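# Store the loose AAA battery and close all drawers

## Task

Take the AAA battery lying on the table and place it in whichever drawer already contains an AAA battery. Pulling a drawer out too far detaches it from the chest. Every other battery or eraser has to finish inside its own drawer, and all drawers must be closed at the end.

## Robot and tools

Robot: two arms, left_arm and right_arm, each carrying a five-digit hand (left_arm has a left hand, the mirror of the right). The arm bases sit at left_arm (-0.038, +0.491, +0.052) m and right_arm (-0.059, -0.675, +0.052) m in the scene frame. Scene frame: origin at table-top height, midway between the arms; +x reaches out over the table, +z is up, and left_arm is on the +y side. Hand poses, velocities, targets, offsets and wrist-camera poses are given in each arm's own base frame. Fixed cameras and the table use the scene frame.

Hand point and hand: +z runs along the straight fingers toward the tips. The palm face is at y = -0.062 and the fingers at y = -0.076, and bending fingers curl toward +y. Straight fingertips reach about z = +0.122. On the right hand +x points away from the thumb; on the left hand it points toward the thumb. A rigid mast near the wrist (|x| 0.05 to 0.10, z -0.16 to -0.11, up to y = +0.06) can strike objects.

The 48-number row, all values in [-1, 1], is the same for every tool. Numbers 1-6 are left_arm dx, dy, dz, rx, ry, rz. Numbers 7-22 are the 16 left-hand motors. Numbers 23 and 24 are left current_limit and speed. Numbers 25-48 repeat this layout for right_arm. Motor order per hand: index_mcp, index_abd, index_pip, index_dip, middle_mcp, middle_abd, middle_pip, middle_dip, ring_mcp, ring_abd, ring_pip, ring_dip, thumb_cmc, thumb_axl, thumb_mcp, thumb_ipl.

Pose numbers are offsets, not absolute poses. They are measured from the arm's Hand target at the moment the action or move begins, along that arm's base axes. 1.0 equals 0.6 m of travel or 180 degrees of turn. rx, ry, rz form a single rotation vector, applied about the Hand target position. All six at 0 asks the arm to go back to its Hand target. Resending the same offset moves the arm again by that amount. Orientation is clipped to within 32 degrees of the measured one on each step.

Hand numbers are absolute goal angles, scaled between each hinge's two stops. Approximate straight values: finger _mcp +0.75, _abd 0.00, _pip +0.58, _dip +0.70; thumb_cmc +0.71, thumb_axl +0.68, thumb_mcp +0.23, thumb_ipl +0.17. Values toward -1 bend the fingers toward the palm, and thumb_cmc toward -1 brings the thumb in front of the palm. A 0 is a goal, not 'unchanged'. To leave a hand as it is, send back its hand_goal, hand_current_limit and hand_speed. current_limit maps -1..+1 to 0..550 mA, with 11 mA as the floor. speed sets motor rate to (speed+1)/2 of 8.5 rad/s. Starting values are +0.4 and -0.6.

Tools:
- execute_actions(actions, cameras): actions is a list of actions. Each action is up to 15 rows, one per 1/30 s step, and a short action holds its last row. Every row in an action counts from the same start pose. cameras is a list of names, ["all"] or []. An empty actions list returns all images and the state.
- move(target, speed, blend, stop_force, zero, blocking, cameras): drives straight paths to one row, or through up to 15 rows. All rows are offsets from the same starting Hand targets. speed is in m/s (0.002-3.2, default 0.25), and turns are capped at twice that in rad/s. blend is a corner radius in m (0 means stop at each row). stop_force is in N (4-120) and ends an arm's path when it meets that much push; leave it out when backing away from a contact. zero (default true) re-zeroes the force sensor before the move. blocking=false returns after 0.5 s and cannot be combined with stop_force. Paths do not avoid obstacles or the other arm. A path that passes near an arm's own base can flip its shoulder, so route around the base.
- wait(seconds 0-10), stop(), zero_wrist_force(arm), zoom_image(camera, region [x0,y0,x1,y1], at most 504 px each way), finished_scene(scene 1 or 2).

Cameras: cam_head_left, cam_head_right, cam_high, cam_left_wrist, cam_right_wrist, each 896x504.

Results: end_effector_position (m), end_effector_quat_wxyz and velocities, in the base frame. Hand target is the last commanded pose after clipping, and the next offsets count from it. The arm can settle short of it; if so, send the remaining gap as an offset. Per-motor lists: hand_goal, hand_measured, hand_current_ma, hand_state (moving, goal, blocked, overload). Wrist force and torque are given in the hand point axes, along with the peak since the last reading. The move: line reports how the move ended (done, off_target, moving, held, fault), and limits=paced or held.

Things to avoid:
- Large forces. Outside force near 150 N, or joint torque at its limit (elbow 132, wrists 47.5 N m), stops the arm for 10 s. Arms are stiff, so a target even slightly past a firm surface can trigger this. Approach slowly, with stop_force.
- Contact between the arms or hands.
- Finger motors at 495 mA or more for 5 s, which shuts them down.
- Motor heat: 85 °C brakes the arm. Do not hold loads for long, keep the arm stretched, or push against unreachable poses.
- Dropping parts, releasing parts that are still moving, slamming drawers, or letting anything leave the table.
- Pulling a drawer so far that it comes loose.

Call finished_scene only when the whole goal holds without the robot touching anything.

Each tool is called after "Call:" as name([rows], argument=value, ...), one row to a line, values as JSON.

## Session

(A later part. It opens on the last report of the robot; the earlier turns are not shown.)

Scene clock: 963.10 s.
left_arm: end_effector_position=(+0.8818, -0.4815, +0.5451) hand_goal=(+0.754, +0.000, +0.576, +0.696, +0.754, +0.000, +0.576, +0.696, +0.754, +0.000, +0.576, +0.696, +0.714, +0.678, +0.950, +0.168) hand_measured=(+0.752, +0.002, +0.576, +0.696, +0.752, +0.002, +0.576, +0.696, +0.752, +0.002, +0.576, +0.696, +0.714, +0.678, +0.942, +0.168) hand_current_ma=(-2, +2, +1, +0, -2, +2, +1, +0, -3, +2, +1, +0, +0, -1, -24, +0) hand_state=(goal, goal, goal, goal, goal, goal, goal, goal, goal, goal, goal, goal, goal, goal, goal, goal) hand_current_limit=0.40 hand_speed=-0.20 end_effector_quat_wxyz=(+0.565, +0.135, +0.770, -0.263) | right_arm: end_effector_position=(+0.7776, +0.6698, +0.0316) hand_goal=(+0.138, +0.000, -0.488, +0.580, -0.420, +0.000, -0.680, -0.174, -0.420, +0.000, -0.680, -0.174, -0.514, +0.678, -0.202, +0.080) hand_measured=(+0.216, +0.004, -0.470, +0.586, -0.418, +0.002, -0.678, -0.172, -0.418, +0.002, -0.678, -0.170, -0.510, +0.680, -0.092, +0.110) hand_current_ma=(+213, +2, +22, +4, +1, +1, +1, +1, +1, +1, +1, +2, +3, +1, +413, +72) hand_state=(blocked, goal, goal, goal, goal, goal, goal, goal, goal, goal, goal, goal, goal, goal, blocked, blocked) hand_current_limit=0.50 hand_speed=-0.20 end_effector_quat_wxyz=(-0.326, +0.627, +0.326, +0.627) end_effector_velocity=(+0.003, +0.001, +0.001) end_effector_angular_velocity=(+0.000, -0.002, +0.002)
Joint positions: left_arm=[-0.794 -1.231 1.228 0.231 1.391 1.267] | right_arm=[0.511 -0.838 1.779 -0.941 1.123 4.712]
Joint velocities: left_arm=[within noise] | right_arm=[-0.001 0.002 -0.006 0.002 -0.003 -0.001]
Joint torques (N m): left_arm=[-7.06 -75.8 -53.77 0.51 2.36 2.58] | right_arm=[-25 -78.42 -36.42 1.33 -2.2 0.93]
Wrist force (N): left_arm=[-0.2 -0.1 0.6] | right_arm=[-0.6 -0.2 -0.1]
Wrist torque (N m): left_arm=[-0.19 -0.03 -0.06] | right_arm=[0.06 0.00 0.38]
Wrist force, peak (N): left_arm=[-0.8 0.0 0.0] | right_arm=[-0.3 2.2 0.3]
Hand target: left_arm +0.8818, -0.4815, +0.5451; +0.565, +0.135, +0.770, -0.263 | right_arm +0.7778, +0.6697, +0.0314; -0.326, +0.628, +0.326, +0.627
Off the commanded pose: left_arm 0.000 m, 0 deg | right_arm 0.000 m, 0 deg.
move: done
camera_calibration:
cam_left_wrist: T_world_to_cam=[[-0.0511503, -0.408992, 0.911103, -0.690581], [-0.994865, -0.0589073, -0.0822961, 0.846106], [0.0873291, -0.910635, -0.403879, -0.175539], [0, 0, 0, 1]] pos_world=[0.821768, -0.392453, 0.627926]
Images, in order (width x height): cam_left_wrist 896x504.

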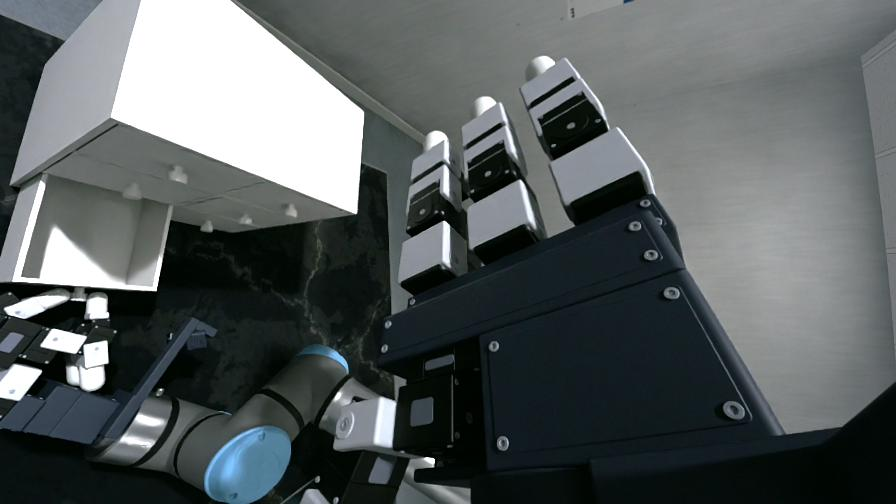

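Call:
move(target=[0,0,0,0,0,0,0.754,0,0.576,0.696,0.754,0,0.576,0.696,0.754,0,0.576,0.696,0.714,0.678,0.95,0.168,0.4,-0.2,0.2313,-0.0310,0,0,0,0,0.137,0,-0.489,0.580,-0.42,0,-0.68,-0.174,-0.42,0,-0.68,-0.174,-0.514,0.678,-0.202,0.08,0.5,-0.2], speed=0.08, stop_force=6)

Call:
move([
  [0,0,0,0,0,0,0.754,0,0.576,0.696,0.754,0,0.576,0.696,0.754,0,0.576,0.696,0.714,0.678,0.95,0.168,0.4,-0.2,0,0,0,0,0,0,0.300,0,-0.489,0.580,-0.42,0,-0.68,-0.174,-0.42,0,-0.68,-0.174,-0.514,0.678,0.03,0.104,0.4,0.4],
  [0,0,0,0,0,0,0.754,0,0.576,0.696,0.754,0,0.576,0.696,0.754,0,0.576,0.696,0.714,0.678,0.95,0.168,0.4,-0.2,-0.0827,0.0111,0,0,0,0,0.300,0,-0.489,0.580,-0.42,0,-0.68,-0.174,-0.42,0,-0.68,-0.174,-0.514,0.678,0.03,0.104,0.4,0.4],
  [0,0,0,0,0,0,0.754,0,0.576,0.696,0.754,0,0.576,0.696,0.754,0,0.576,0.696,0.714,0.678,0.95,0.168,0.4,-0.2,-0.0827,0.0111,0.1817,0,0,0,0.300,0,-0.489,0.580,-0.42,0,-0.68,-0.174,-0.42,0,-0.68,-0.174,-0.514,0.678,0.03,0.104,0.4,0.4],
  [0,0,0,0,0,0,0.754,0,0.576,0.696,0.754,0,0.576,0.696,0.754,0,0.576,0.696,0.714,0.678,0.95,0.168,0.4,-0.2,-0.0132,0.0015,0.1817,0,0,0,0.300,0,-0.489,0.580,-0.42,0,-0.68,-0.174,-0.42,0,-0.68,-0.174,-0.514,0.678,0.03,0.104,0.4,0.4],
], speed=0.15, cameras=["cam_right_wrist","cam_left_wrist"])

Call:
zoom_image(camera="cam_right_wrist", region=[500, 20, 800, 220])

Scene clock: 980.17 s.
left_arm: end_effector_position=(+0.8818, -0.4815, +0.5451) hand_goal=(+0.754, +0.000, +0.576, +0.696, +0.754, +0.000, +0.576, +0.696, +0.754, +0.000, +0.576, +0.696, +0.714, +0.678, +0.950, +0.168) hand_measured=(+0.752, +0.002, +0.576, +0.696, +0.752, +0.002, +0.576, +0.696, +0.752, +0.002, +0.576, +0.696, +0.714, +0.678, +0.942, +0.168) hand_current_ma=(-2, +2, +1, +0, -2, +2, +1, +0, -3, +2, +1, +0, +0, -1, -24, +0) hand_state=(goal, goal, goal, goal, goal, goal, goal, goal, goal, goal, goal, goal, goal, goal, goal, goal) hand_current_limit=0.40 hand_speed=-0.20 end_effector_quat_wxyz=(+0.565, +0.135, +0.770, -0.263) | right_arm: end_effector_position=(+0.9090, +0.6520, +0.0315) hand_goal=(+0.138, +0.000, -0.488, +0.580, -0.420, +0.000, -0.680, -0.174, -0.420, +0.000, -0.680, -0.174, -0.514, +0.678, -0.202, +0.080) hand_measured=(+0.224, +0.000, -0.470, +0.586, -0.418, +0.002, -0.678, -0.172, -0.418, +0.002, -0.678, -0.170, -0.520, +0.676, -0.102, +0.112) hand_current_ma=(+246, +0, +22, +5, +1, +1, +1, +1, +1, +1, +1, +2, -5, -1, +405, +77) hand_state=(blocked, goal, goal, goal, goal, goal, goal, goal, goal, goal, goal, goal, goal, goal, blocked, blocked) hand_current_limit=0.50 hand_speed=-0.20 end_effector_quat_wxyz=(-0.326, +0.628, +0.326, +0.627)
Joint positions: left_arm=[-0.794 -1.231 1.228 0.231 1.391 1.267] | right_arm=[0.417 -0.74 1.566 -0.825 1.029 4.712]
Joint torques (N m): left_arm=[-6.72 -75.6 -55.46 0.18 2.56 2.68] | right_arm=[7.73 -87.96 -40.07 1.82 -2.15 -0.93]
Wrist force (N): left_arm=[-0.2 0.1 0.0] | right_arm=[0.9 -0.6 -0.6]
Wrist torque (N m): left_arm=[-0.12 -0.06 -0.06] | right_arm=[0.03 0.02 0.34]
Wrist force, peak (N): left_arm=[-0.7 -0.2 -0.1] | right_arm=[1.5 -11.3 -0.1]
Hand target: left_arm +0.8818, -0.4815, +0.5451; +0.565, +0.135, +0.770, -0.263 | right_arm +0.9090, +0.6520, +0.0314; -0.326, +0.628, +0.326, +0.627 (not the last commanded pose)
Off the commanded pose: left_arm 0.000 m, 0 deg | right_arm 0.008 m, 0 deg.
move: contact (right_arm)

Scene clock: 983.20 s.
left_arm: end_effector_position=(+0.8818, -0.4815, +0.5451) hand_goal=(+0.754, +0.000, +0.576, +0.696, +0.754, +0.000, +0.576, +0.696, +0.754, +0.000, +0.576, +0.696, +0.714, +0.678, +0.950, +0.168) hand_measured=(+0.752, +0.002, +0.576, +0.696, +0.752, +0.002, +0.576, +0.696, +0.752, +0.002, +0.576, +0.696, +0.714, +0.678, +0.942, +0.168) hand_current_ma=(-2, +2, +1, +0, -2, +2, +1, +0, -3, +2, +1, +0, +0, -1, -24, +0) hand_state=(goal, goal, goal, goal, goal, goal, goal, goal, goal, goal, goal, goal, goal, goal, goal, goal) hand_current_limit=0.40 hand_speed=-0.20 end_effector_quat_wxyz=(+0.565, +0.135, +0.770, -0.263) | right_arm: end_effector_position=(+0.9011, +0.6527, +0.1403) hand_goal=(+0.300, +0.000, -0.488, +0.580, -0.420, +0.000, -0.680, -0.174, -0.420, +0.000, -0.680, -0.174, -0.514, +0.678, +0.030, +0.104) hand_measured=(+0.298, +0.000, -0.490, +0.580, -0.418, +0.002, -0.678, -0.172, -0.418, +0.002, -0.678, -0.170, -0.506, +0.678, +0.030, +0.106) hand_current_ma=(-1, +0, -1, +0, +1, +1, +1, +1, +1, +1, +1, +2, +6, +0, +0, +2) hand_state=(goal, goal, goal, goal, goal, goal, goal, goal, goal, goal, goal, goal, goal, goal, goal, goal) hand_current_limit=0.40 hand_speed=0.40 end_effector_quat_wxyz=(-0.326, +0.628, +0.326, +0.627)
Joint positions: left_arm=[-0.794 -1.231 1.228 0.231 1.391 1.267] | right_arm=[0.421 -0.87 1.565 -0.695 1.034 4.712]
Joint torques (N m): left_arm=[-5.65 -78.03 -54.86 0.4 2.41 2.59] | right_arm=[19.98 -96.73 -39.81 -6.32 2.95 -2.65]
Wrist force (N): left_arm=[-0.2 -0.2 0.1] | right_arm=[-0.1 0.3 -0.3]
Wrist torque (N m): left_arm=[-0.16 -0.06 -0.06] | right_arm=[0.09 0.06 0.33]
Wrist force, peak (N): left_arm=[-0.4 -0.1 0.5] | right_arm=[2.2 0.4 -0.3]
Hand target: left_arm +0.8818, -0.4815, +0.5451; +0.565, +0.135, +0.770, -0.263 | right_arm +0.9011, +0.6529, +0.1405; -0.326, +0.628, +0.326, +0.627
Off the commanded pose: left_arm 0.000 m, 0 deg | right_arm 0.000 m, 0 deg.
move: done
camera_calibration:
cam_left_wrist: T_world_to_cam=[[-0.0511503, -0.408992, 0.911103, -0.690581], [-0.994865, -0.0589073, -0.0822961, 0.846106], [0.0873291, -0.910635, -0.403879, -0.175539], [0, 0, 0, 1]] pos_world=[0.821768, -0.392453, 0.627926]
cam_right_wrist: T_world_to_cam=[[0.484246, -0.405635, -0.77522, -0.0314378], [-0.872595, -0.288622, -0.39405, 0.98249], [-0.0639054, 0.86727, -0.493719, -0.314529], [0, 0, 0, 1]] pos_world=[0.852439, 0.543598, 0.20749]
Images, in order (width x height): cam_left_wrist 896x504, cam_right_wrist 896x504.

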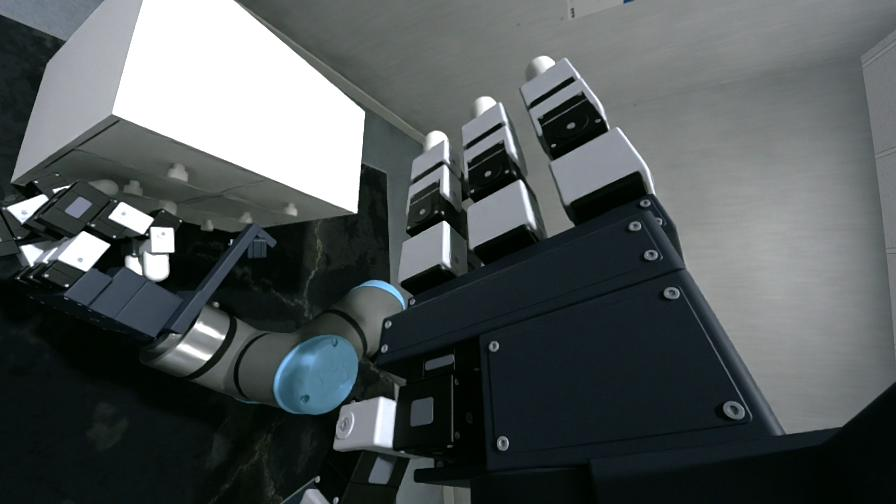

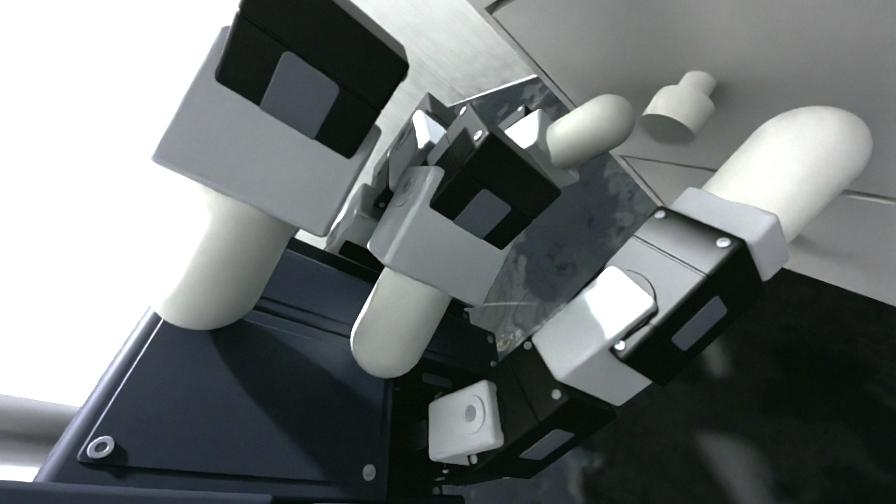

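Scaled by 1.680 from the camera's 896x504 image, which has a finer 1280x720 frame.

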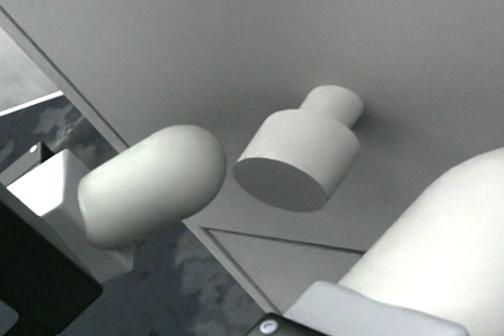

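Call:
move([
  [0,0,0,0,0,0,0.754,0,0.576,0.696,0.754,0,0.576,0.696,0.754,0,0.576,0.696,0.714,0.678,0.95,0.168,0.4,-0.2,0.0125,-0.0015,0,0,0,0,0.300,0,-0.489,0.580,-0.42,0,-0.68,-0.174,-0.42,0,-0.68,-0.174,-0.514,0.678,0.03,0.104,0.4,0.2],
  [0,0,0,0,0,0,0.754,0,0.576,0.696,0.754,0,0.576,0.696,0.754,0,0.576,0.696,0.714,0.678,0.95,0.168,0.4,-0.2,0.0125,-0.0015,0,0,0,0,0.137,0,-0.489,0.580,-0.42,0,-0.68,-0.174,-0.42,0,-0.68,-0.174,-0.514,0.678,-0.202,0.08,0.5,-0.2],
  [0,0,0,0,0,0,0.754,0,0.576,0.696,0.754,0,0.576,0.696,0.754,0,0.576,0.696,0.714,0.678,0.95,0.168,0.4,-0.2,-0.1857,0.0250,0,0,0,0,0.137,0,-0.489,0.580,-0.42,0,-0.68,-0.174,-0.42,0,-0.68,-0.174,-0.514,0.678,-0.202,0.08,0.5,-0.2],
], speed=0.06, cameras=["cam_left_wrist"])

Call:
zoom_image(camera="cam_left_wrist", region=[0, 140, 300, 330])

Scene clock: 995.27 s.
left_arm: end_effector_position=(+0.8818, -0.4815, +0.5451) hand_goal=(+0.754, +0.000, +0.576, +0.696, +0.754, +0.000, +0.576, +0.696, +0.754, +0.000, +0.576, +0.696, +0.714, +0.678, +0.950, +0.168) hand_measured=(+0.752, +0.002, +0.576, +0.696, +0.752, +0.002, +0.576, +0.696, +0.752, +0.002, +0.576, +0.696, +0.714, +0.678, +0.942, +0.168) hand_current_ma=(-2, +2, +1, +0, -2, +2, +1, +0, -3, +2, +1, +0, +0, -1, -24, +0) hand_state=(goal, goal, goal, goal, goal, goal, goal, goal, goal, goal, goal, goal, goal, goal, goal, goal) hand_current_limit=0.40 hand_speed=-0.20 end_effector_quat_wxyz=(+0.565, +0.135, +0.770, -0.263) | right_arm: end_effector_position=(+0.7894, +0.6681, +0.1406) hand_goal=(+0.138, +0.000, -0.488, +0.580, -0.420, +0.000, -0.680, -0.174, -0.420, +0.000, -0.680, -0.174, -0.514, +0.678, -0.202, +0.080) hand_measured=(+0.216, +0.004, -0.470, +0.586, -0.418, +0.002, -0.678, -0.172, -0.418, +0.002, -0.678, -0.170, -0.508, +0.678, -0.086, +0.110) hand_current_ma=(+212, +2, +22, +4, +1, +1, +1, +1, +1, +1, +1, +2, +5, +0, +412, +71) hand_state=(blocked, goal, goal, goal, goal, goal, goal, goal, goal, goal, goal, goal, goal, goal, blocked, blocked) hand_current_limit=0.50 hand_speed=-0.20 end_effector_quat_wxyz=(-0.326, +0.627, +0.326, +0.627) end_effector_velocity=(+0.003, +0.001, +0.001) end_effector_angular_velocity=(+0.001, -0.002, +0.001)
Joint positions: left_arm=[-0.794 -1.231 1.228 0.231 1.391 1.267] | right_arm=[0.501 -0.967 1.746 -0.78 1.113 4.712]
Joint velocities: left_arm=[within noise] | right_arm=[-0.001 0.003 -0.006 0.001 -0.002 0]
Joint torques (N m): left_arm=[-7.06 -78.13 -53.71 -0.37 2.21 2.65] | right_arm=[-25.83 -77.39 -41.08 0.76 -2.37 1.24]
Wrist force (N): left_arm=[0.0 -0.2 0.1] | right_arm=[-0.7 -0.4 -0.3]
Wrist torque (N m): left_arm=[-0.17 -0.08 -0.04] | right_arm=[0.07 0.00 0.40]
Wrist force, peak (N): left_arm=[-0.7 0.3 0.4] | right_arm=[-0.3 -1.6 1.5]
Hand target: left_arm +0.8818, -0.4815, +0.5451; +0.565, +0.135, +0.770, -0.263 | right_arm +0.7897, +0.6679, +0.1405; -0.326, +0.628, +0.326, +0.627
Off the commanded pose: left_arm 0.000 m, 0 deg | right_arm 0.000 m, 0 deg.
move: done
camera_calibration:
cam_left_wrist: T_world_to_cam=[[-0.0511503, -0.408992, 0.911103, -0.690581], [-0.994865, -0.0589073, -0.0822961, 0.846106], [0.0873291, -0.910635, -0.403879, -0.175539], [0, 0, 0, 1]] pos_world=[0.821768, -0.392453, 0.627926]
Images, in order (width x height): cam_left_wrist 896x504.

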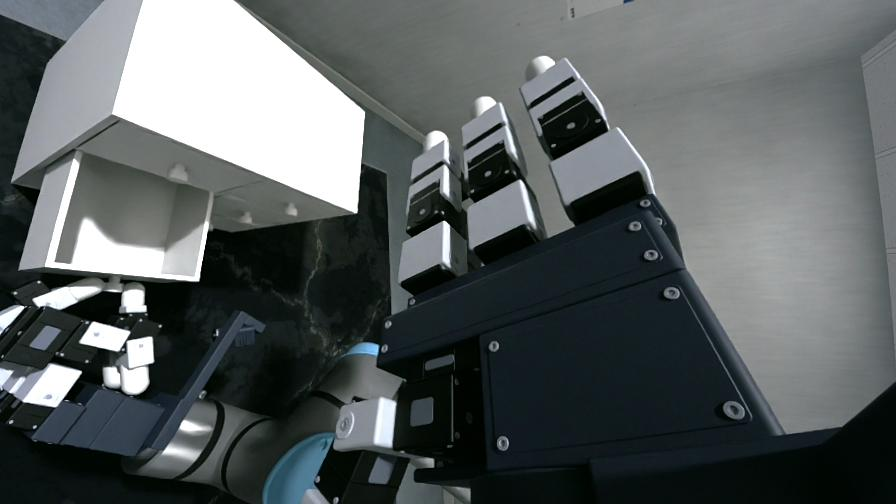

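Scaled by 1.680 from the camera's 896x504 image, which has a finer 1280x720 frame.

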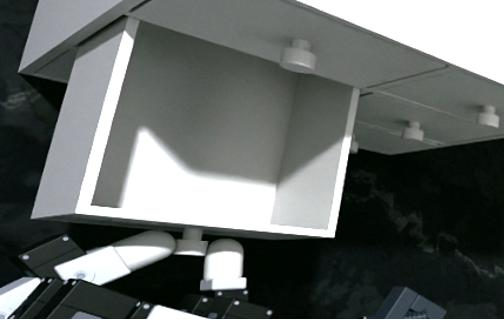

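Call:
move(target=[0,0,0,0,0,0,0.754,0,0.576,0.696,0.754,0,0.576,0.696,0.754,0,0.576,0.696,0.714,0.678,0.95,0.168,0.4,-0.2,0.2148,-0.0288,0,0,0,0,0.137,0,-0.489,0.580,-0.42,0,-0.68,-0.174,-0.42,0,-0.68,-0.174,-0.514,0.678,-0.202,0.08,0.5,-0.2], speed=0.08, stop_force=6)

Call:
move([
  [0,0,0,0,0,0,0.754,0,0.576,0.696,0.754,0,0.576,0.696,0.754,0,0.576,0.696,0.714,0.678,0.95,0.168,0.4,-0.2,0,0,0,0,0,0,0.300,0,-0.489,0.580,-0.42,0,-0.68,-0.174,-0.42,0,-0.68,-0.174,-0.514,0.678,0.03,0.104,0.4,0.4],
  [0,0,0,0,0,0,0.754,0,0.576,0.696,0.754,0,0.576,0.696,0.754,0,0.576,0.696,0.714,0.678,0.95,0.168,0.4,-0.2,-0.0827,0.0111,0,0,0,0,0.300,0,-0.489,0.580,-0.42,0,-0.68,-0.174,-0.42,0,-0.68,-0.174,-0.514,0.678,0.03,0.104,0.4,0.4],
  [0,0,0,0,0,0,0.754,0,0.576,0.696,0.754,0,0.576,0.696,0.754,0,0.576,0.696,0.714,0.678,0.95,0.168,0.4,-0.2,-0.0827,0.0111,0.1817,0,0,0,0.300,0,-0.489,0.580,-0.42,0,-0.68,-0.174,-0.42,0,-0.68,-0.174,-0.514,0.678,0.03,0.104,0.4,0.4],
  [0,0,0,0,0,0,0.754,0,0.576,0.696,0.754,0,0.576,0.696,0.754,0,0.576,0.696,0.714,0.678,0.95,0.168,0.4,-0.2,-0.0132,0.0015,0.1817,0,0,0,0.300,0,-0.489,0.580,-0.42,0,-0.68,-0.174,-0.42,0,-0.68,-0.174,-0.514,0.678,0.03,0.104,0.4,0.4],
], speed=0.15, cameras=["cam_right_wrist","cam_left_wrist"])

Call:
zoom_image(camera="cam_right_wrist", region=[500, 20, 800, 220])

Scene clock: 1013.07 s.
left_arm: end_effector_position=(+0.8818, -0.4815, +0.5451) hand_goal=(+0.754, +0.000, +0.576, +0.696, +0.754, +0.000, +0.576, +0.696, +0.754, +0.000, +0.576, +0.696, +0.714, +0.678, +0.950, +0.168) hand_measured=(+0.752, +0.002, +0.576, +0.696, +0.752, +0.002, +0.576, +0.696, +0.752, +0.002, +0.576, +0.696, +0.714, +0.678, +0.942, +0.168) hand_current_ma=(-2, +2, +1, +0, -2, +2, +1, +0, -3, +2, +1, +0, +0, -1, -24, +0) hand_state=(goal, goal, goal, goal, goal, goal, goal, goal, goal, goal, goal, goal, goal, goal, goal, goal) hand_current_limit=0.40 hand_speed=-0.20 end_effector_quat_wxyz=(+0.565, +0.135, +0.770, -0.263) | right_arm: end_effector_position=(+0.9116, +0.6515, +0.1405) hand_goal=(+0.138, +0.000, -0.488, +0.580, -0.420, +0.000, -0.680, -0.174, -0.420, +0.000, -0.680, -0.174, -0.514, +0.678, -0.202, +0.080) hand_measured=(+0.226, +0.002, -0.470, +0.586, -0.418, +0.002, -0.678, -0.172, -0.418, +0.002, -0.678, -0.170, -0.512, +0.678, -0.096, +0.110) hand_current_ma=(+255, +1, +21, +4, +1, +1, +1, +1, +1, +1, +1, +2, +1, +0, +413, +74) hand_state=(blocked, goal, goal, goal, goal, goal, goal, goal, goal, goal, goal, goal, goal, goal, blocked, blocked) hand_current_limit=0.50 hand_speed=-0.20 end_effector_quat_wxyz=(-0.326, +0.628, +0.326, +0.627)
Joint positions: left_arm=[-0.794 -1.231 1.228 0.231 1.391 1.267] | right_arm=[0.415 -0.86 1.546 -0.686 1.027 4.712]
Joint torques (N m): left_arm=[-7.81 -75.64 -54.35 -0.04 2.1 2.47] | right_arm=[7.6 -84.98 -44.26 1.84 -1.82 -0.05]
Wrist force (N): left_arm=[0.0 0.2 0.1] | right_arm=[-0.1 -0.8 -0.9]
Wrist torque (N m): left_arm=[-0.11 -0.07 -0.05] | right_arm=[0.05 0.06 0.32]
Wrist force, peak (N): left_arm=[-0.8 -0.1 -0.2] | right_arm=[0.5 -13.1 -0.7]
Hand target: left_arm +0.8818, -0.4815, +0.5451; +0.565, +0.135, +0.770, -0.263 | right_arm +0.9116, +0.6515, +0.1405; -0.326, +0.628, +0.326, +0.627 (not the last commanded pose)
Off the commanded pose: left_arm 0.000 m, 0 deg | right_arm 0.007 m, 0 deg.
move: contact (right_arm)

Scene clock: 1016.10 s.
left_arm: end_effector_position=(+0.8818, -0.4815, +0.5451) hand_goal=(+0.754, +0.000, +0.576, +0.696, +0.754, +0.000, +0.576, +0.696, +0.754, +0.000, +0.576, +0.696, +0.714, +0.678, +0.950, +0.168) hand_measured=(+0.752, +0.002, +0.576, +0.696, +0.752, +0.002, +0.576, +0.696, +0.752, +0.002, +0.576, +0.696, +0.714, +0.678, +0.942, +0.168) hand_current_ma=(-2, +2, +1, +0, -2, +2, +1, +0, -3, +2, +1, +0, +0, -1, -24, +0) hand_state=(goal, goal, goal, goal, goal, goal, goal, goal, goal, goal, goal, goal, goal, goal, goal, goal) hand_current_limit=0.40 hand_speed=-0.20 end_effector_quat_wxyz=(+0.565, +0.135, +0.770, -0.263) | right_arm: end_effector_position=(+0.9037, +0.6522, +0.2494) hand_goal=(+0.300, +0.000, -0.488, +0.580, -0.420, +0.000, -0.680, -0.174, -0.420, +0.000, -0.680, -0.174, -0.514, +0.678, +0.030, +0.104) hand_measured=(+0.298, +0.002, -0.490, +0.580, -0.418, +0.002, -0.678, -0.172, -0.418, +0.002, -0.678, -0.170, -0.506, +0.678, +0.030, +0.106) hand_current_ma=(-1, +1, +0, +0, +1, +1, +1, +1, +1, +1, +1, +2, +6, +0, +0, +2) hand_state=(goal, goal, goal, goal, goal, goal, goal, goal, goal, goal, goal, goal, goal, goal, goal, goal) hand_current_limit=0.40 hand_speed=0.40 end_effector_quat_wxyz=(-0.326, +0.628, +0.326, +0.627)
Joint positions: left_arm=[-0.794 -1.231 1.228 0.231 1.391 1.267] | right_arm=[0.419 -0.971 1.512 -0.541 1.032 4.712]
Joint torques (N m): left_arm=[-7.39 -78.06 -54.8 0.79 2.13 2.33] | right_arm=[19.33 -91.45 -44.08 -6.23 2.84 -2.63]
Wrist force (N): left_arm=[-0.1 -0.1 0.0] | right_arm=[0.1 0.2 -0.3]
Wrist torque (N m): left_arm=[-0.15 -0.07 -0.05] | right_arm=[0.06 0.03 0.31]
Wrist force, peak (N): left_arm=[-0.6 -0.1 0.2] | right_arm=[-2.2 0.5 -0.5]
Hand target: left_arm +0.8818, -0.4815, +0.5451; +0.565, +0.135, +0.770, -0.263 | right_arm +0.9037, +0.6524, +0.2495; -0.326, +0.628, +0.326, +0.627
Off the commanded pose: left_arm 0.000 m, 0 deg | right_arm 0.000 m, 0 deg.
move: done
camera_calibration:
cam_left_wrist: T_world_to_cam=[[-0.0511503, -0.408992, 0.911103, -0.690581], [-0.994865, -0.0589073, -0.0822961, 0.846106], [0.0873291, -0.910635, -0.403879, -0.175539], [0, 0, 0, 1]] pos_world=[0.821768, -0.392453, 0.627926]
cam_right_wrist: T_world_to_cam=[[0.484246, -0.405635, -0.77522, 0.0515993], [-0.872595, -0.288622, -0.39405, 1.02757], [-0.0639054, 0.86727, -0.493719, -0.260114], [0, 0, 0, 1]] pos_world=[0.855039, 0.543098, 0.31649]
Images, in order (width x height): cam_left_wrist 896x504, cam_right_wrist 896x504.

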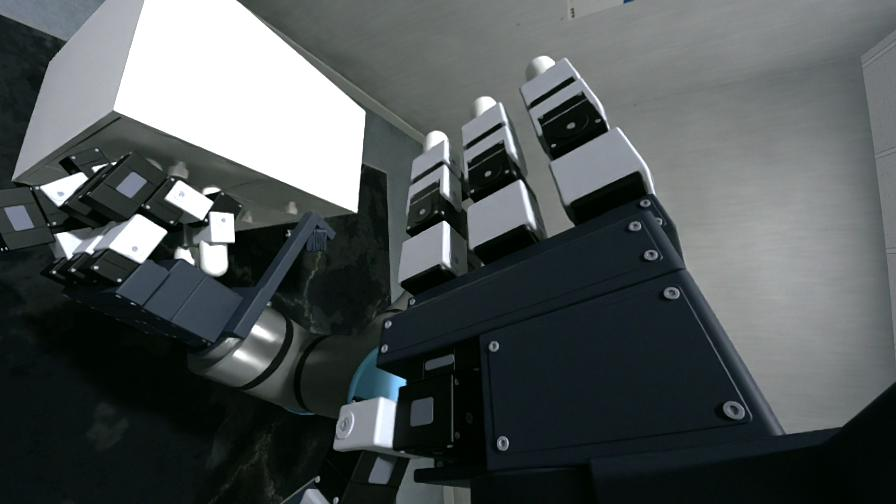

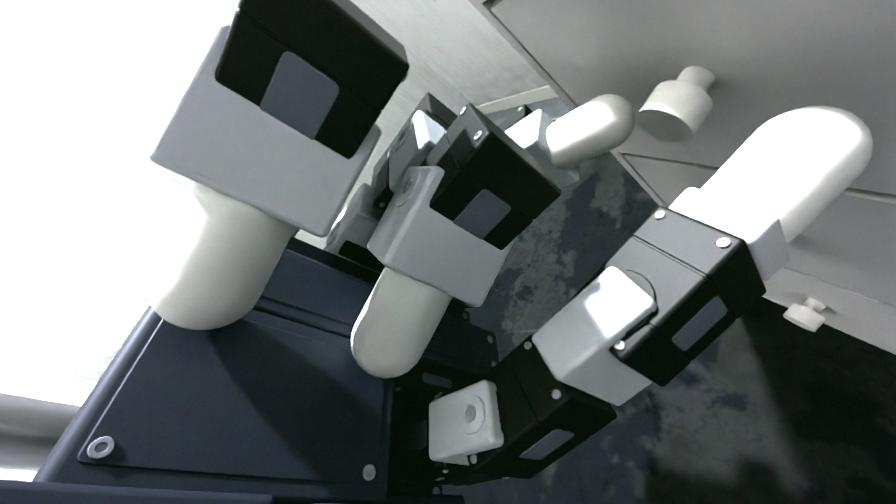

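Scaled by 1.680 from the camera's 896x504 image, which has a finer 1280x720 frame.

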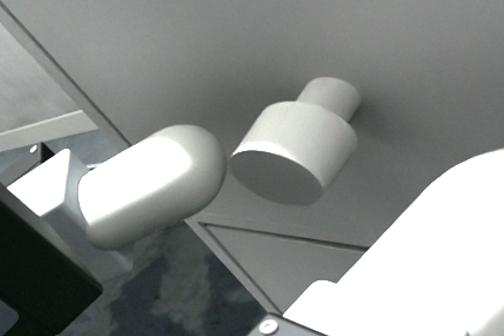

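Call:
move([
  [0,0,0,0,0,0,0.754,0,0.576,0.696,0.754,0,0.576,0.696,0.754,0,0.576,0.696,0.714,0.678,0.95,0.168,0.4,-0.2,0.0140,-0.0015,0,0,0,0,0.300,0,-0.489,0.580,-0.42,0,-0.68,-0.174,-0.42,0,-0.68,-0.174,-0.514,0.678,0.03,0.104,0.4,0.2],
  [0,0,0,0,0,0,0.754,0,0.576,0.696,0.754,0,0.576,0.696,0.754,0,0.576,0.696,0.714,0.678,0.95,0.168,0.4,-0.2,0.0140,-0.0015,0,0,0,0,0.137,0,-0.489,0.580,-0.42,0,-0.68,-0.174,-0.42,0,-0.68,-0.174,-0.514,0.678,-0.202,0.08,0.5,-0.2],
  [0,0,0,0,0,0,0.754,0,0.576,0.696,0.754,0,0.576,0.696,0.754,0,0.576,0.696,0.714,0.678,0.95,0.168,0.4,-0.2,-0.1840,0.0250,0,0,0,0,0.137,0,-0.489,0.580,-0.42,0,-0.68,-0.174,-0.42,0,-0.68,-0.174,-0.514,0.678,-0.202,0.08,0.5,-0.2],
], speed=0.06, cameras=["cam_left_wrist"])

Call:
zoom_image(camera="cam_left_wrist", region=[0, 140, 300, 330])

Scene clock: 1025.90 s.
left_arm: end_effector_position=(+0.8818, -0.4815, +0.5451) hand_goal=(+0.754, +0.000, +0.576, +0.696, +0.754, +0.000, +0.576, +0.696, +0.754, +0.000, +0.576, +0.696, +0.714, +0.678, +0.950, +0.168) hand_measured=(+0.752, +0.002, +0.576, +0.696, +0.752, +0.002, +0.576, +0.696, +0.752, +0.002, +0.576, +0.696, +0.714, +0.678, +0.942, +0.168) hand_current_ma=(-2, +2, +1, +0, -2, +2, +1, +0, -3, +2, +1, +0, +0, -1, -24, +0) hand_state=(goal, goal, goal, goal, goal, goal, goal, goal, goal, goal, goal, goal, goal, goal, goal, goal) hand_current_limit=0.40 hand_speed=-0.20 end_effector_quat_wxyz=(+0.565, +0.135, +0.770, -0.263) | right_arm: end_effector_position=(+0.7931, +0.6675, +0.2496) hand_goal=(+0.138, +0.000, -0.488, +0.580, -0.420, +0.000, -0.680, -0.174, -0.420, +0.000, -0.680, -0.174, -0.514, +0.678, -0.202, +0.080) hand_measured=(+0.218, +0.004, -0.472, +0.584, -0.418, +0.002, -0.678, -0.172, -0.418, +0.002, -0.678, -0.170, -0.506, +0.680, -0.086, +0.110) hand_current_ma=(+217, +2, +20, +3, +1, +1, +1, +1, +1, +1, +1, +2, +6, +1, +413, +71) hand_state=(blocked, goal, goal, goal, goal, goal, goal, goal, goal, goal, goal, goal, goal, goal, blocked, blocked) hand_current_limit=0.50 hand_speed=-0.20 end_effector_quat_wxyz=(-0.326, +0.627, +0.326, +0.627) end_effector_velocity=(+0.003, +0.001, +0.001) end_effector_angular_velocity=(+0.002, -0.002, +0.001)
Joint positions: left_arm=[-0.794 -1.231 1.228 0.231 1.391 1.267] | right_arm=[0.498 -1.079 1.692 -0.613 1.111 4.712]
Joint velocities: left_arm=[within noise] | right_arm=[-0.001 0.003 -0.005 0 -0.002 0.001]
Joint torques (N m): left_arm=[-7.36 -78.33 -54.53 0.35 2.04 2.19] | right_arm=[-26.03 -69.76 -46.95 0.02 -2.18 1.02]
Wrist force (N): left_arm=[-0.2 0.4 0.2] | right_arm=[-1.2 0.0 -0.8]
Wrist torque (N m): left_arm=[-0.10 -0.04 -0.07] | right_arm=[0.20 0.06 0.34]
Wrist force, peak (N): left_arm=[-0.5 -0.6 -0.1] | right_arm=[0.1 -2.9 0.0]
Hand target: left_arm +0.8818, -0.4815, +0.5451; +0.565, +0.135, +0.770, -0.263 | right_arm +0.7933, +0.6674, +0.2495; -0.326, +0.628, +0.326, +0.627
Off the commanded pose: left_arm 0.000 m, 0 deg | right_arm 0.000 m, 0 deg.
move: done
camera_calibration:
cam_left_wrist: T_world_to_cam=[[-0.0511503, -0.408992, 0.911103, -0.690581], [-0.994865, -0.0589073, -0.0822961, 0.846106], [0.0873291, -0.910635, -0.403879, -0.175539], [0, 0, 0, 1]] pos_world=[0.821768, -0.392453, 0.627926]
Images, in order (width x height): cam_left_wrist 896x504.

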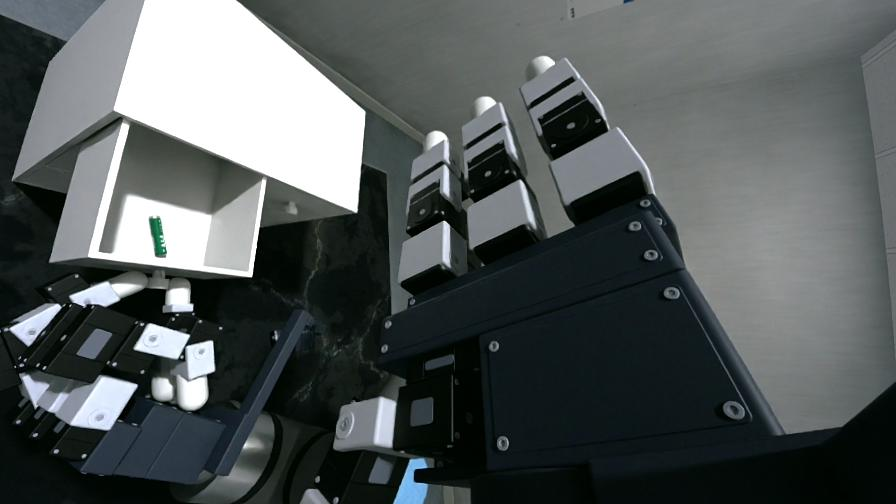

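Scaled by 1.680 from the camera's 896x504 image, which has a finer 1280x720 frame.

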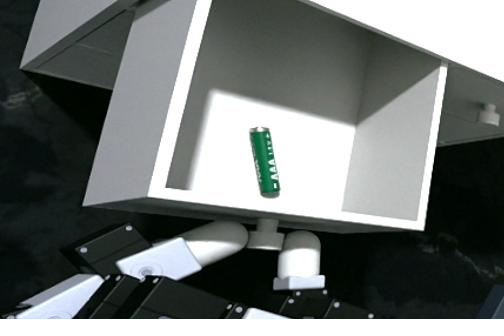

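Call:
move([
  [-0.3,0.2,-0.08,0,0,0,0.274,0,-0.489,0.580,-0.42,0,-0.68,-0.174,-0.42,0,-0.68,-0.174,-0.514,0.678,-0.022,0.103,0.3,0.2,0,0,0,0,0,0,0.300,0,-0.489,0.580,-0.42,0,-0.68,-0.174,-0.42,0,-0.68,-0.174,-0.514,0.678,0.03,0.104,0.4,0.4],
  [-0.3,0.2,-0.08,0,0,0,0.274,0,-0.489,0.580,-0.42,0,-0.68,-0.174,-0.42,0,-0.68,-0.174,-0.514,0.678,-0.022,0.103,0.3,0.2,-0.09,0.0121,0,0,0,0,0.300,0,-0.489,0.580,-0.42,0,-0.68,-0.174,-0.42,0,-0.68,-0.174,-0.514,0.678,0.03,0.104,0.4,0.4],
  [-0.4653,0.3788,-0.4918,-0.474,-0.0531,0.5973,0.274,0,-0.489,0.580,-0.42,0,-0.68,-0.174,-0.42,0,-0.68,-0.174,-0.514,0.678,-0.022,0.103,0.3,0.2,-0.15,-0.28,-0.08,0,0,0,0.300,0,-0.489,0.580,-0.42,0,-0.68,-0.174,-0.42,0,-0.68,-0.174,-0.514,0.678,0.03,0.104,0.4,0.4],
], speed=0.3, cameras=["all"])

Scene clock: 1256.77 s.
left_arm: end_effector_position=(+0.6026, -0.2541, +0.2500) hand_goal=(+0.274, +0.000, -0.488, +0.580, -0.420, +0.000, -0.680, -0.174, -0.420, +0.000, -0.680, -0.174, -0.514, +0.678, -0.022, +0.104) hand_measured=(+0.270, +0.002, -0.484, +0.584, -0.416, +0.002, -0.676, -0.172, -0.416, +0.002, -0.676, -0.172, -0.512, +0.678, -0.020, +0.106) hand_current_ma=(-5, +2, +6, +5, +5, +2, +6, +4, +6, +2, +7, +4, +2, -1, +3, +2) hand_state=(goal, goal, goal, goal, goal, goal, goal, goal, goal, goal, goal, goal, goal, goal, goal, goal) hand_current_limit=0.30 hand_speed=0.20 end_effector_quat_wxyz=(-0.524, +0.822, -0.188, +0.120) | right_arm: end_effector_position=(+0.7033, +0.4992, +0.2016) hand_goal=(+0.300, +0.000, -0.488, +0.580, -0.420, +0.000, -0.680, -0.174, -0.420, +0.000, -0.680, -0.174, -0.514, +0.678, +0.030, +0.104) hand_measured=(+0.298, +0.004, -0.490, +0.580, -0.418, +0.002, -0.678, -0.172, -0.418, +0.002, -0.678, -0.170, -0.506, +0.680, +0.030, +0.106) hand_current_ma=(-1, +2, -1, +0, +1, +1, +1, +1, +1, +1, +1, +2, +6, +1, +0, +2) hand_state=(goal, goal, goal, goal, goal, goal, goal, goal, goal, goal, goal, goal, goal, goal, goal, goal) hand_current_limit=0.40 hand_speed=0.40 end_effector_quat_wxyz=(-0.326, +0.627, +0.326, +0.627)
Joint positions: left_arm=[-0.962 -1.504 2.004 -1.26 -0.659 0.644] | right_arm=[0.32 -1.259 2.084 -0.825 0.932 4.712]
Joint torques (N m): left_arm=[-7.13 -58.76 -50.98 -1.47 -0.91 3.23] | right_arm=[20.79 -48.46 -39.63 1.97 2.93 -1.51]
Wrist force (N): left_arm=[-0.3 0.0 -0.7] | right_arm=[-0.2 0.6 -0.5]
Wrist torque (N m): left_arm=[0.13 -0.09 0.04] | right_arm=[0.16 0.09 0.30]
Wrist force, peak (N): left_arm=[-1.4 -0.5 3.3] | right_arm=[-0.2 1.0 -1.4]
Hand target: left_arm +0.6026, -0.2542, +0.2501; -0.524, +0.822, -0.188, +0.120 | right_arm +0.7033, +0.4994, +0.2015; -0.326, +0.628, +0.326, +0.627
Off the commanded pose: left_arm 0.000 m, 0 deg | right_arm 0.000 m, 0 deg.
move: done
camera_calibration:
cam_left_wrist: T_world_to_cam=[[-0.621616, 0.562733, 0.544909, 0.339329], [0.169247, -0.58272, 0.794854, -0.496442], [0.76482, 0.586318, 0.266987, -0.258911], [0, 0, 0, 1]] pos_world=[0.492974, -0.328435, 0.278821]
cam_right_wrist: T_world_to_cam=[[0.484565, -0.405515, -0.775083, 0.0492328], [-0.872432, -0.288561, -0.394454, 0.789681], [-0.0637019, 0.867347, -0.493611, -0.16402], [0, 0, 0, 1]] pos_world=[0.654638, 0.390098, 0.26869]

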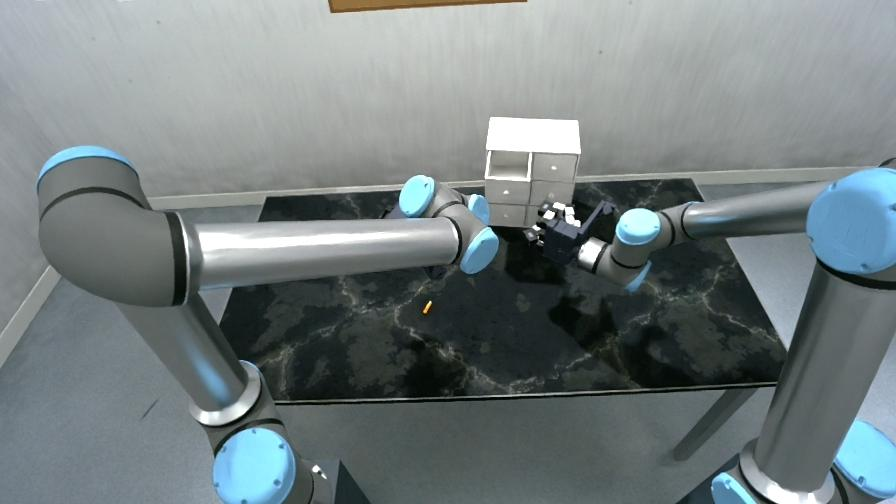

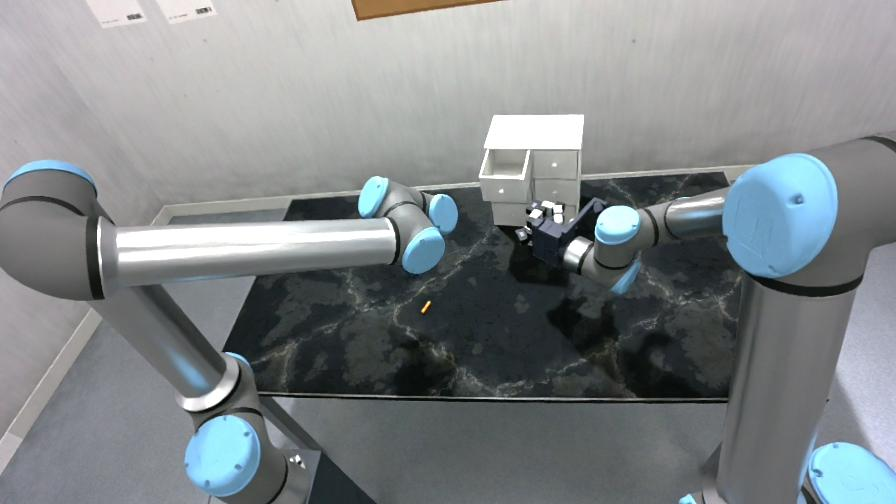

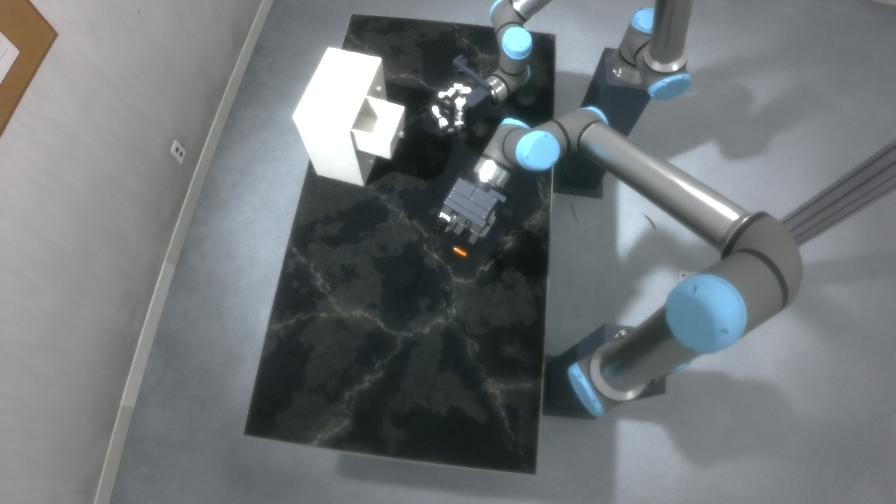

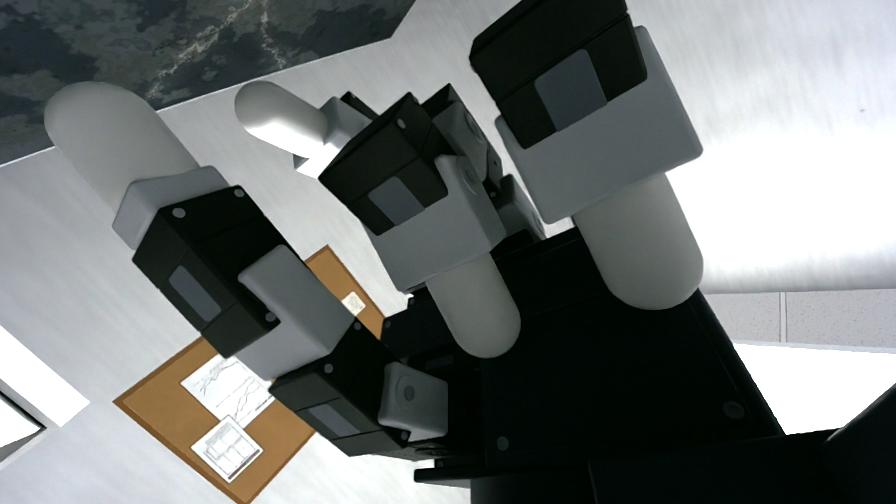

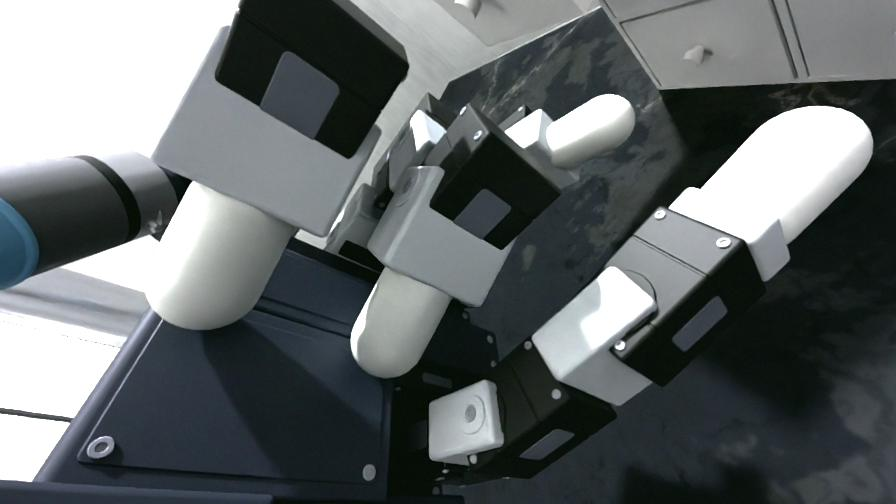

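Call:
move(target=[0,0,-0.4,0,0,0,0.274,0,-0.489,0.580,-0.42,0,-0.68,-0.174,-0.42,0,-0.68,-0.174,-0.514,0.678,-0.022,0.103,0.3,0.2,0,0,0,0,0,0,0.300,0,-0.489,0.580,-0.42,0,-0.68,-0.174,-0.42,0,-0.68,-0.174,-0.514,0.678,0.03,0.104,0.4,0.4], speed=0.15, stop_force=6, cameras=["cam_left_wrist","cam_head_left","cam_high"])

Call:
zoom_image(camera="cam_high", region=[400, 160, 540, 280])

Call:
zoom_image(camera="cam_head_left", region=[360, 220, 500, 340])

Scene clock: 1275.67 s.
left_arm: end_effector_position=(+0.6026, -0.2542, +0.0101) hand_goal=(+0.274, +0.000, -0.488, +0.580, -0.420, +0.000, -0.680, -0.174, -0.420, +0.000, -0.680, -0.174, -0.514, +0.678, -0.022, +0.104) hand_measured=(+0.270, +0.002, -0.484, +0.584, -0.416, +0.002, -0.676, -0.172, -0.416, +0.002, -0.676, -0.172, -0.512, +0.678, -0.020, +0.106) hand_current_ma=(-5, +2, +6, +5, +5, +2, +6, +4, +6, +2, +7, +4, +2, -1, +3, +2) hand_state=(goal, goal, goal, goal, goal, goal, goal, goal, goal, goal, goal, goal, goal, goal, goal, goal) hand_current_limit=0.30 hand_speed=0.20 end_effector_quat_wxyz=(-0.524, +0.822, -0.188, +0.120) | right_arm: end_effector_position=(+0.7033, +0.4994, +0.2015) hand_goal=(+0.300, +0.000, -0.488, +0.580, -0.420, +0.000, -0.680, -0.174, -0.420, +0.000, -0.680, -0.174, -0.514, +0.678, +0.030, +0.104) hand_measured=(+0.298, +0.004, -0.490, +0.580, -0.418, +0.002, -0.678, -0.172, -0.418, +0.002, -0.678, -0.170, -0.506, +0.680, +0.030, +0.106) hand_current_ma=(-1, +2, -1, +0, +1, +1, +1, +1, +1, +1, +1, +2, +6, +1, +0, +2) hand_state=(goal, goal, goal, goal, goal, goal, goal, goal, goal, goal, goal, goal, goal, goal, goal, goal) hand_current_limit=0.40 hand_speed=0.40 end_effector_quat_wxyz=(-0.326, +0.628, +0.326, +0.627)
Joint positions: left_arm=[-0.962 -1.199 2.176 -1.737 -0.659 0.644] | right_arm=[0.32 -1.259 2.083 -0.825 0.932 4.712]
Joint torques (N m): left_arm=[7.62 -50.54 -35.11 -4.31 3.52 4.05] | right_arm=[19.08 -47.31 -39.91 1.9 2.76 0.94]
Wrist force (N): left_arm=[0.0 -0.4 -0.5] | right_arm=[-0.1 0.5 -0.8]
Wrist torque (N m): left_arm=[0.08 -0.10 0.05] | right_arm=[0.16 0.09 0.31]
Wrist force, peak (N): left_arm=[0.3 -2.6 -1.6] | right_arm=[-0.3 1.0 -0.9]
Hand target: left_arm +0.6026, -0.2542, +0.0101; -0.524, +0.822, -0.188, +0.120 | right_arm +0.7033, +0.4994, +0.2015; -0.326, +0.628, +0.326, +0.627
Off the commanded pose: left_arm 0.000 m, 0 deg | right_arm 0.000 m, 0 deg.
move: done
camera_calibration:
cam_left_wrist: T_world_to_cam=[[-0.621602, 0.562862, 0.544792, 0.47015], [0.169313, -0.582498, 0.795003, -0.305779], [0.764817, 0.586415, 0.266782, -0.19476], [0, 0, 0, 1]] pos_world=[0.492974, -0.328535, 0.0389203]
Images, in order (width x height): cam_head_left 896x504, cam_high 896x504, cam_left_wrist 896x504.

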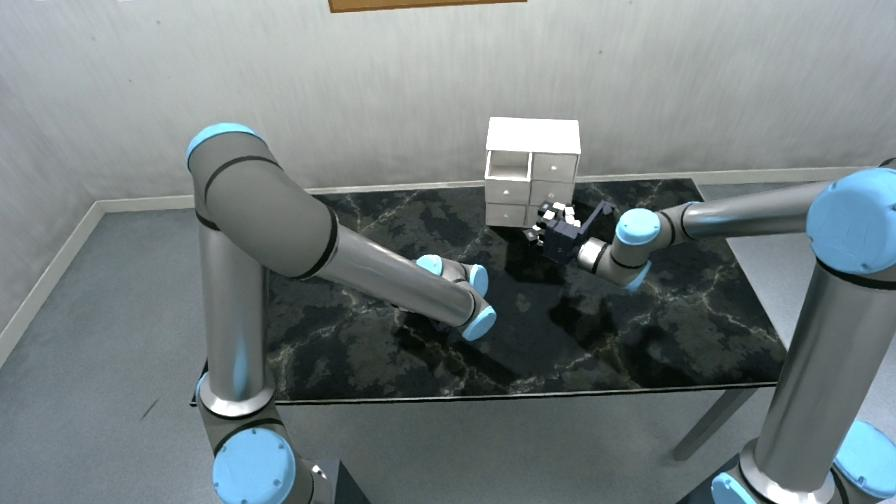

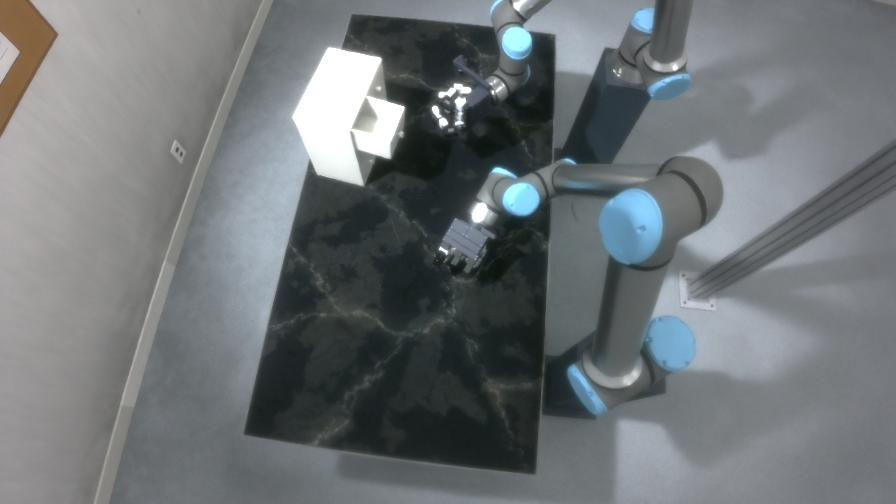

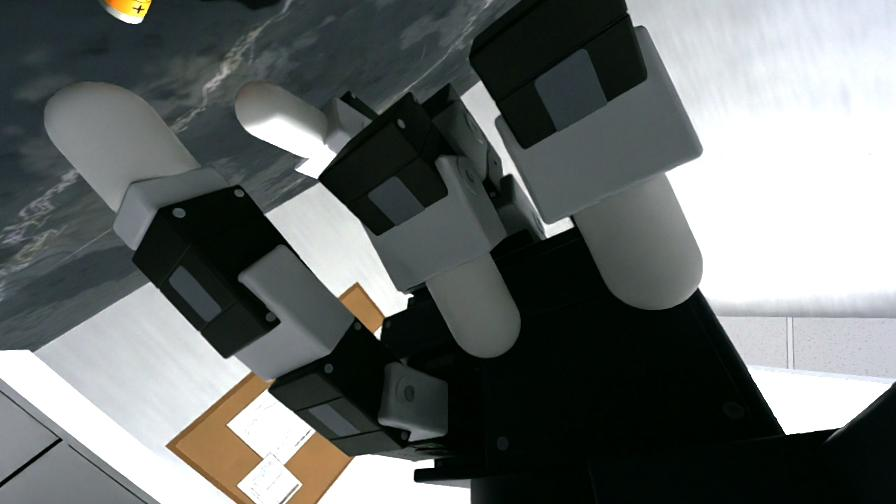

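Scaled by 3.600 from the camera's 896x504 image, which has a finer 1280x720 frame.

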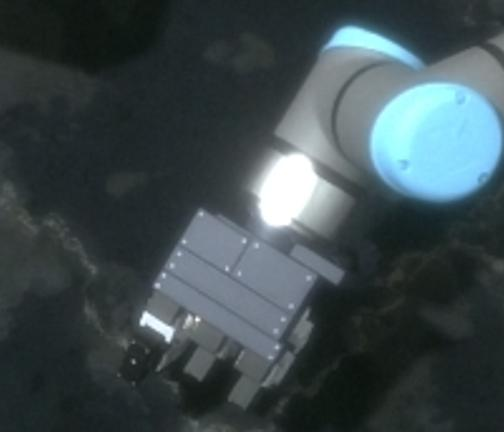

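Scaled by 3.600 from the camera's 896x504 image, which has a finer 1280x720 frame.

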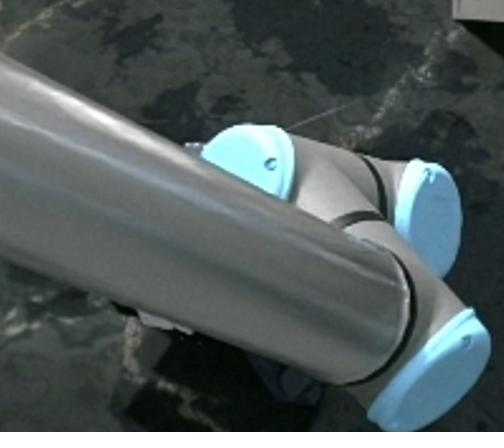

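Call:
zoom_image(camera="cam_left_wrist", region=[0, 0, 300, 170])

Scaled by 1.680 from the camera's 896x504 image, which has a finer 1280x720 frame.

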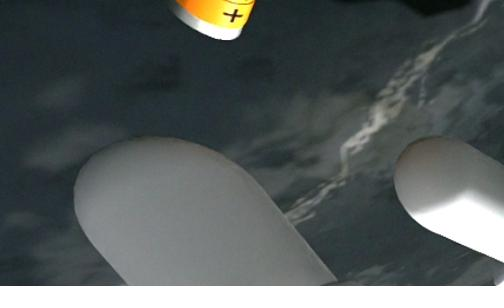

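Call:
move(target=[-0.030,0.0275,-0.03,0,0,0,0.274,0,-0.489,0.580,-0.42,0,-0.68,-0.174,-0.42,0,-0.68,-0.174,-0.514,0.678,-0.022,0.103,0.3,0.2,0,0,0,0,0,0,0.300,0,-0.489,0.580,-0.42,0,-0.68,-0.174,-0.42,0,-0.68,-0.174,-0.514,0.678,0.03,0.104,0.4,0.4], speed=0.1, stop_force=4, cameras=["cam_left_wrist"])

Call:
zoom_image(camera="cam_left_wrist", region=[0, 0, 300, 170])

Scene clock: 1301.93 s.
left_arm: end_effector_position=(+0.5846, -0.2377, -0.0079) hand_goal=(+0.274, +0.000, -0.488, +0.580, -0.420, +0.000, -0.680, -0.174, -0.420, +0.000, -0.680, -0.174, -0.514, +0.678, -0.022, +0.104) hand_measured=(+0.270, +0.002, -0.484, +0.584, -0.416, +0.002, -0.676, -0.172, -0.416, +0.002, -0.676, -0.172, -0.512, +0.678, -0.020, +0.106) hand_current_ma=(-5, +2, +6, +5, +5, +2, +6, +4, +6, +2, +7, +4, +2, -1, +3, +2) hand_state=(goal, goal, goal, goal, goal, goal, goal, goal, goal, goal, goal, goal, goal, goal, goal, goal) hand_current_limit=0.30 hand_speed=0.20 end_effector_quat_wxyz=(-0.524, +0.822, -0.188, +0.120) | right_arm: end_effector_position=(+0.7033, +0.4994, +0.2015) hand_goal=(+0.300, +0.000, -0.488, +0.580, -0.420, +0.000, -0.680, -0.174, -0.420, +0.000, -0.680, -0.174, -0.514, +0.678, +0.030, +0.104) hand_measured=(+0.298, +0.004, -0.490, +0.580, -0.418, +0.002, -0.678, -0.172, -0.418, +0.002, -0.678, -0.170, -0.506, +0.680, +0.030, +0.106) hand_current_ma=(-1, +2, -1, +0, +1, +1, +1, +1, +1, +1, +1, +2, +6, +1, +0, +2) hand_state=(goal, goal, goal, goal, goal, goal, goal, goal, goal, goal, goal, goal, goal, goal, goal, goal) hand_current_limit=0.40 hand_speed=0.40 end_effector_quat_wxyz=(-0.326, +0.628, +0.326, +0.627)
Joint positions: left_arm=[-0.971 -1.196 2.227 -1.783 -0.665 0.634] | right_arm=[0.32 -1.259 2.083 -0.825 0.932 4.712]
Joint torques (N m): left_arm=[8.62 -68.8 -30.94 0.32 3.84 4.29] | right_arm=[18.78 -48.09 -39.15 1.52 2.82 0.61]
Wrist force (N): left_arm=[-0.1 -0.2 -0.2] | right_arm=[0.0 0.5 -0.8]
Wrist torque (N m): left_arm=[0.10 -0.07 0.22] | right_arm=[0.17 0.08 0.32]
Wrist force, peak (N): left_arm=[0.6 -0.9 -0.8] | right_arm=[0.1 0.7 -1.2]
Hand target: left_arm +0.5846, -0.2377, -0.0079; -0.524, +0.822, -0.188, +0.120 | right_arm +0.7033, +0.4994, +0.2015; -0.326, +0.628, +0.326, +0.627
Off the commanded pose: left_arm 0.000 m, 0 deg | right_arm 0.000 m, 0 deg.
move: done
camera_calibration:
cam_left_wrist: T_world_to_cam=[[-0.621602, 0.562862, 0.544792, 0.45948], [0.169313, -0.582498, 0.795003, -0.27881], [0.764817, 0.586415, 0.266782, -0.185867], [0, 0, 0, 1]] pos_world=[0.474974, -0.312035, 0.0209203]
Images, in order (width x height): cam_left_wrist 896x504.

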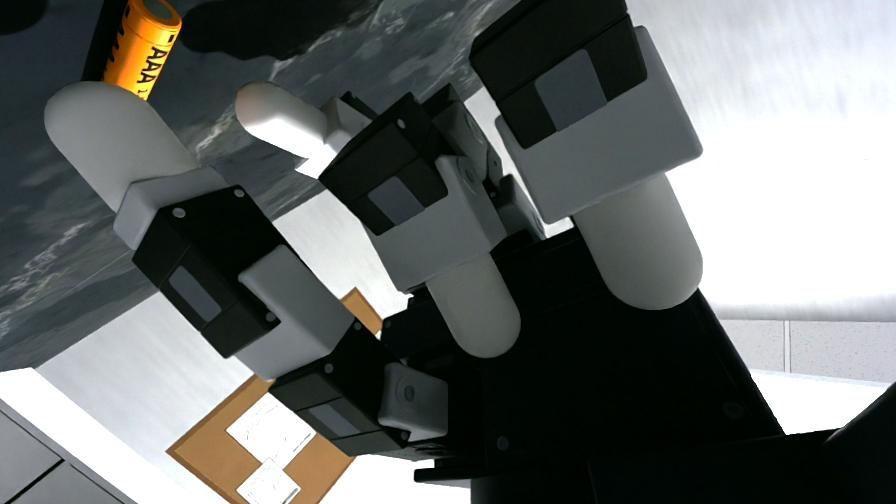

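Scaled by 1.680 from the camera's 896x504 image, which has a finer 1280x720 frame.

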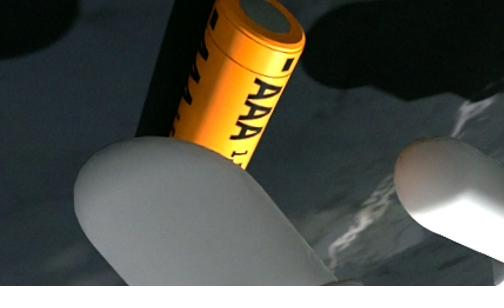

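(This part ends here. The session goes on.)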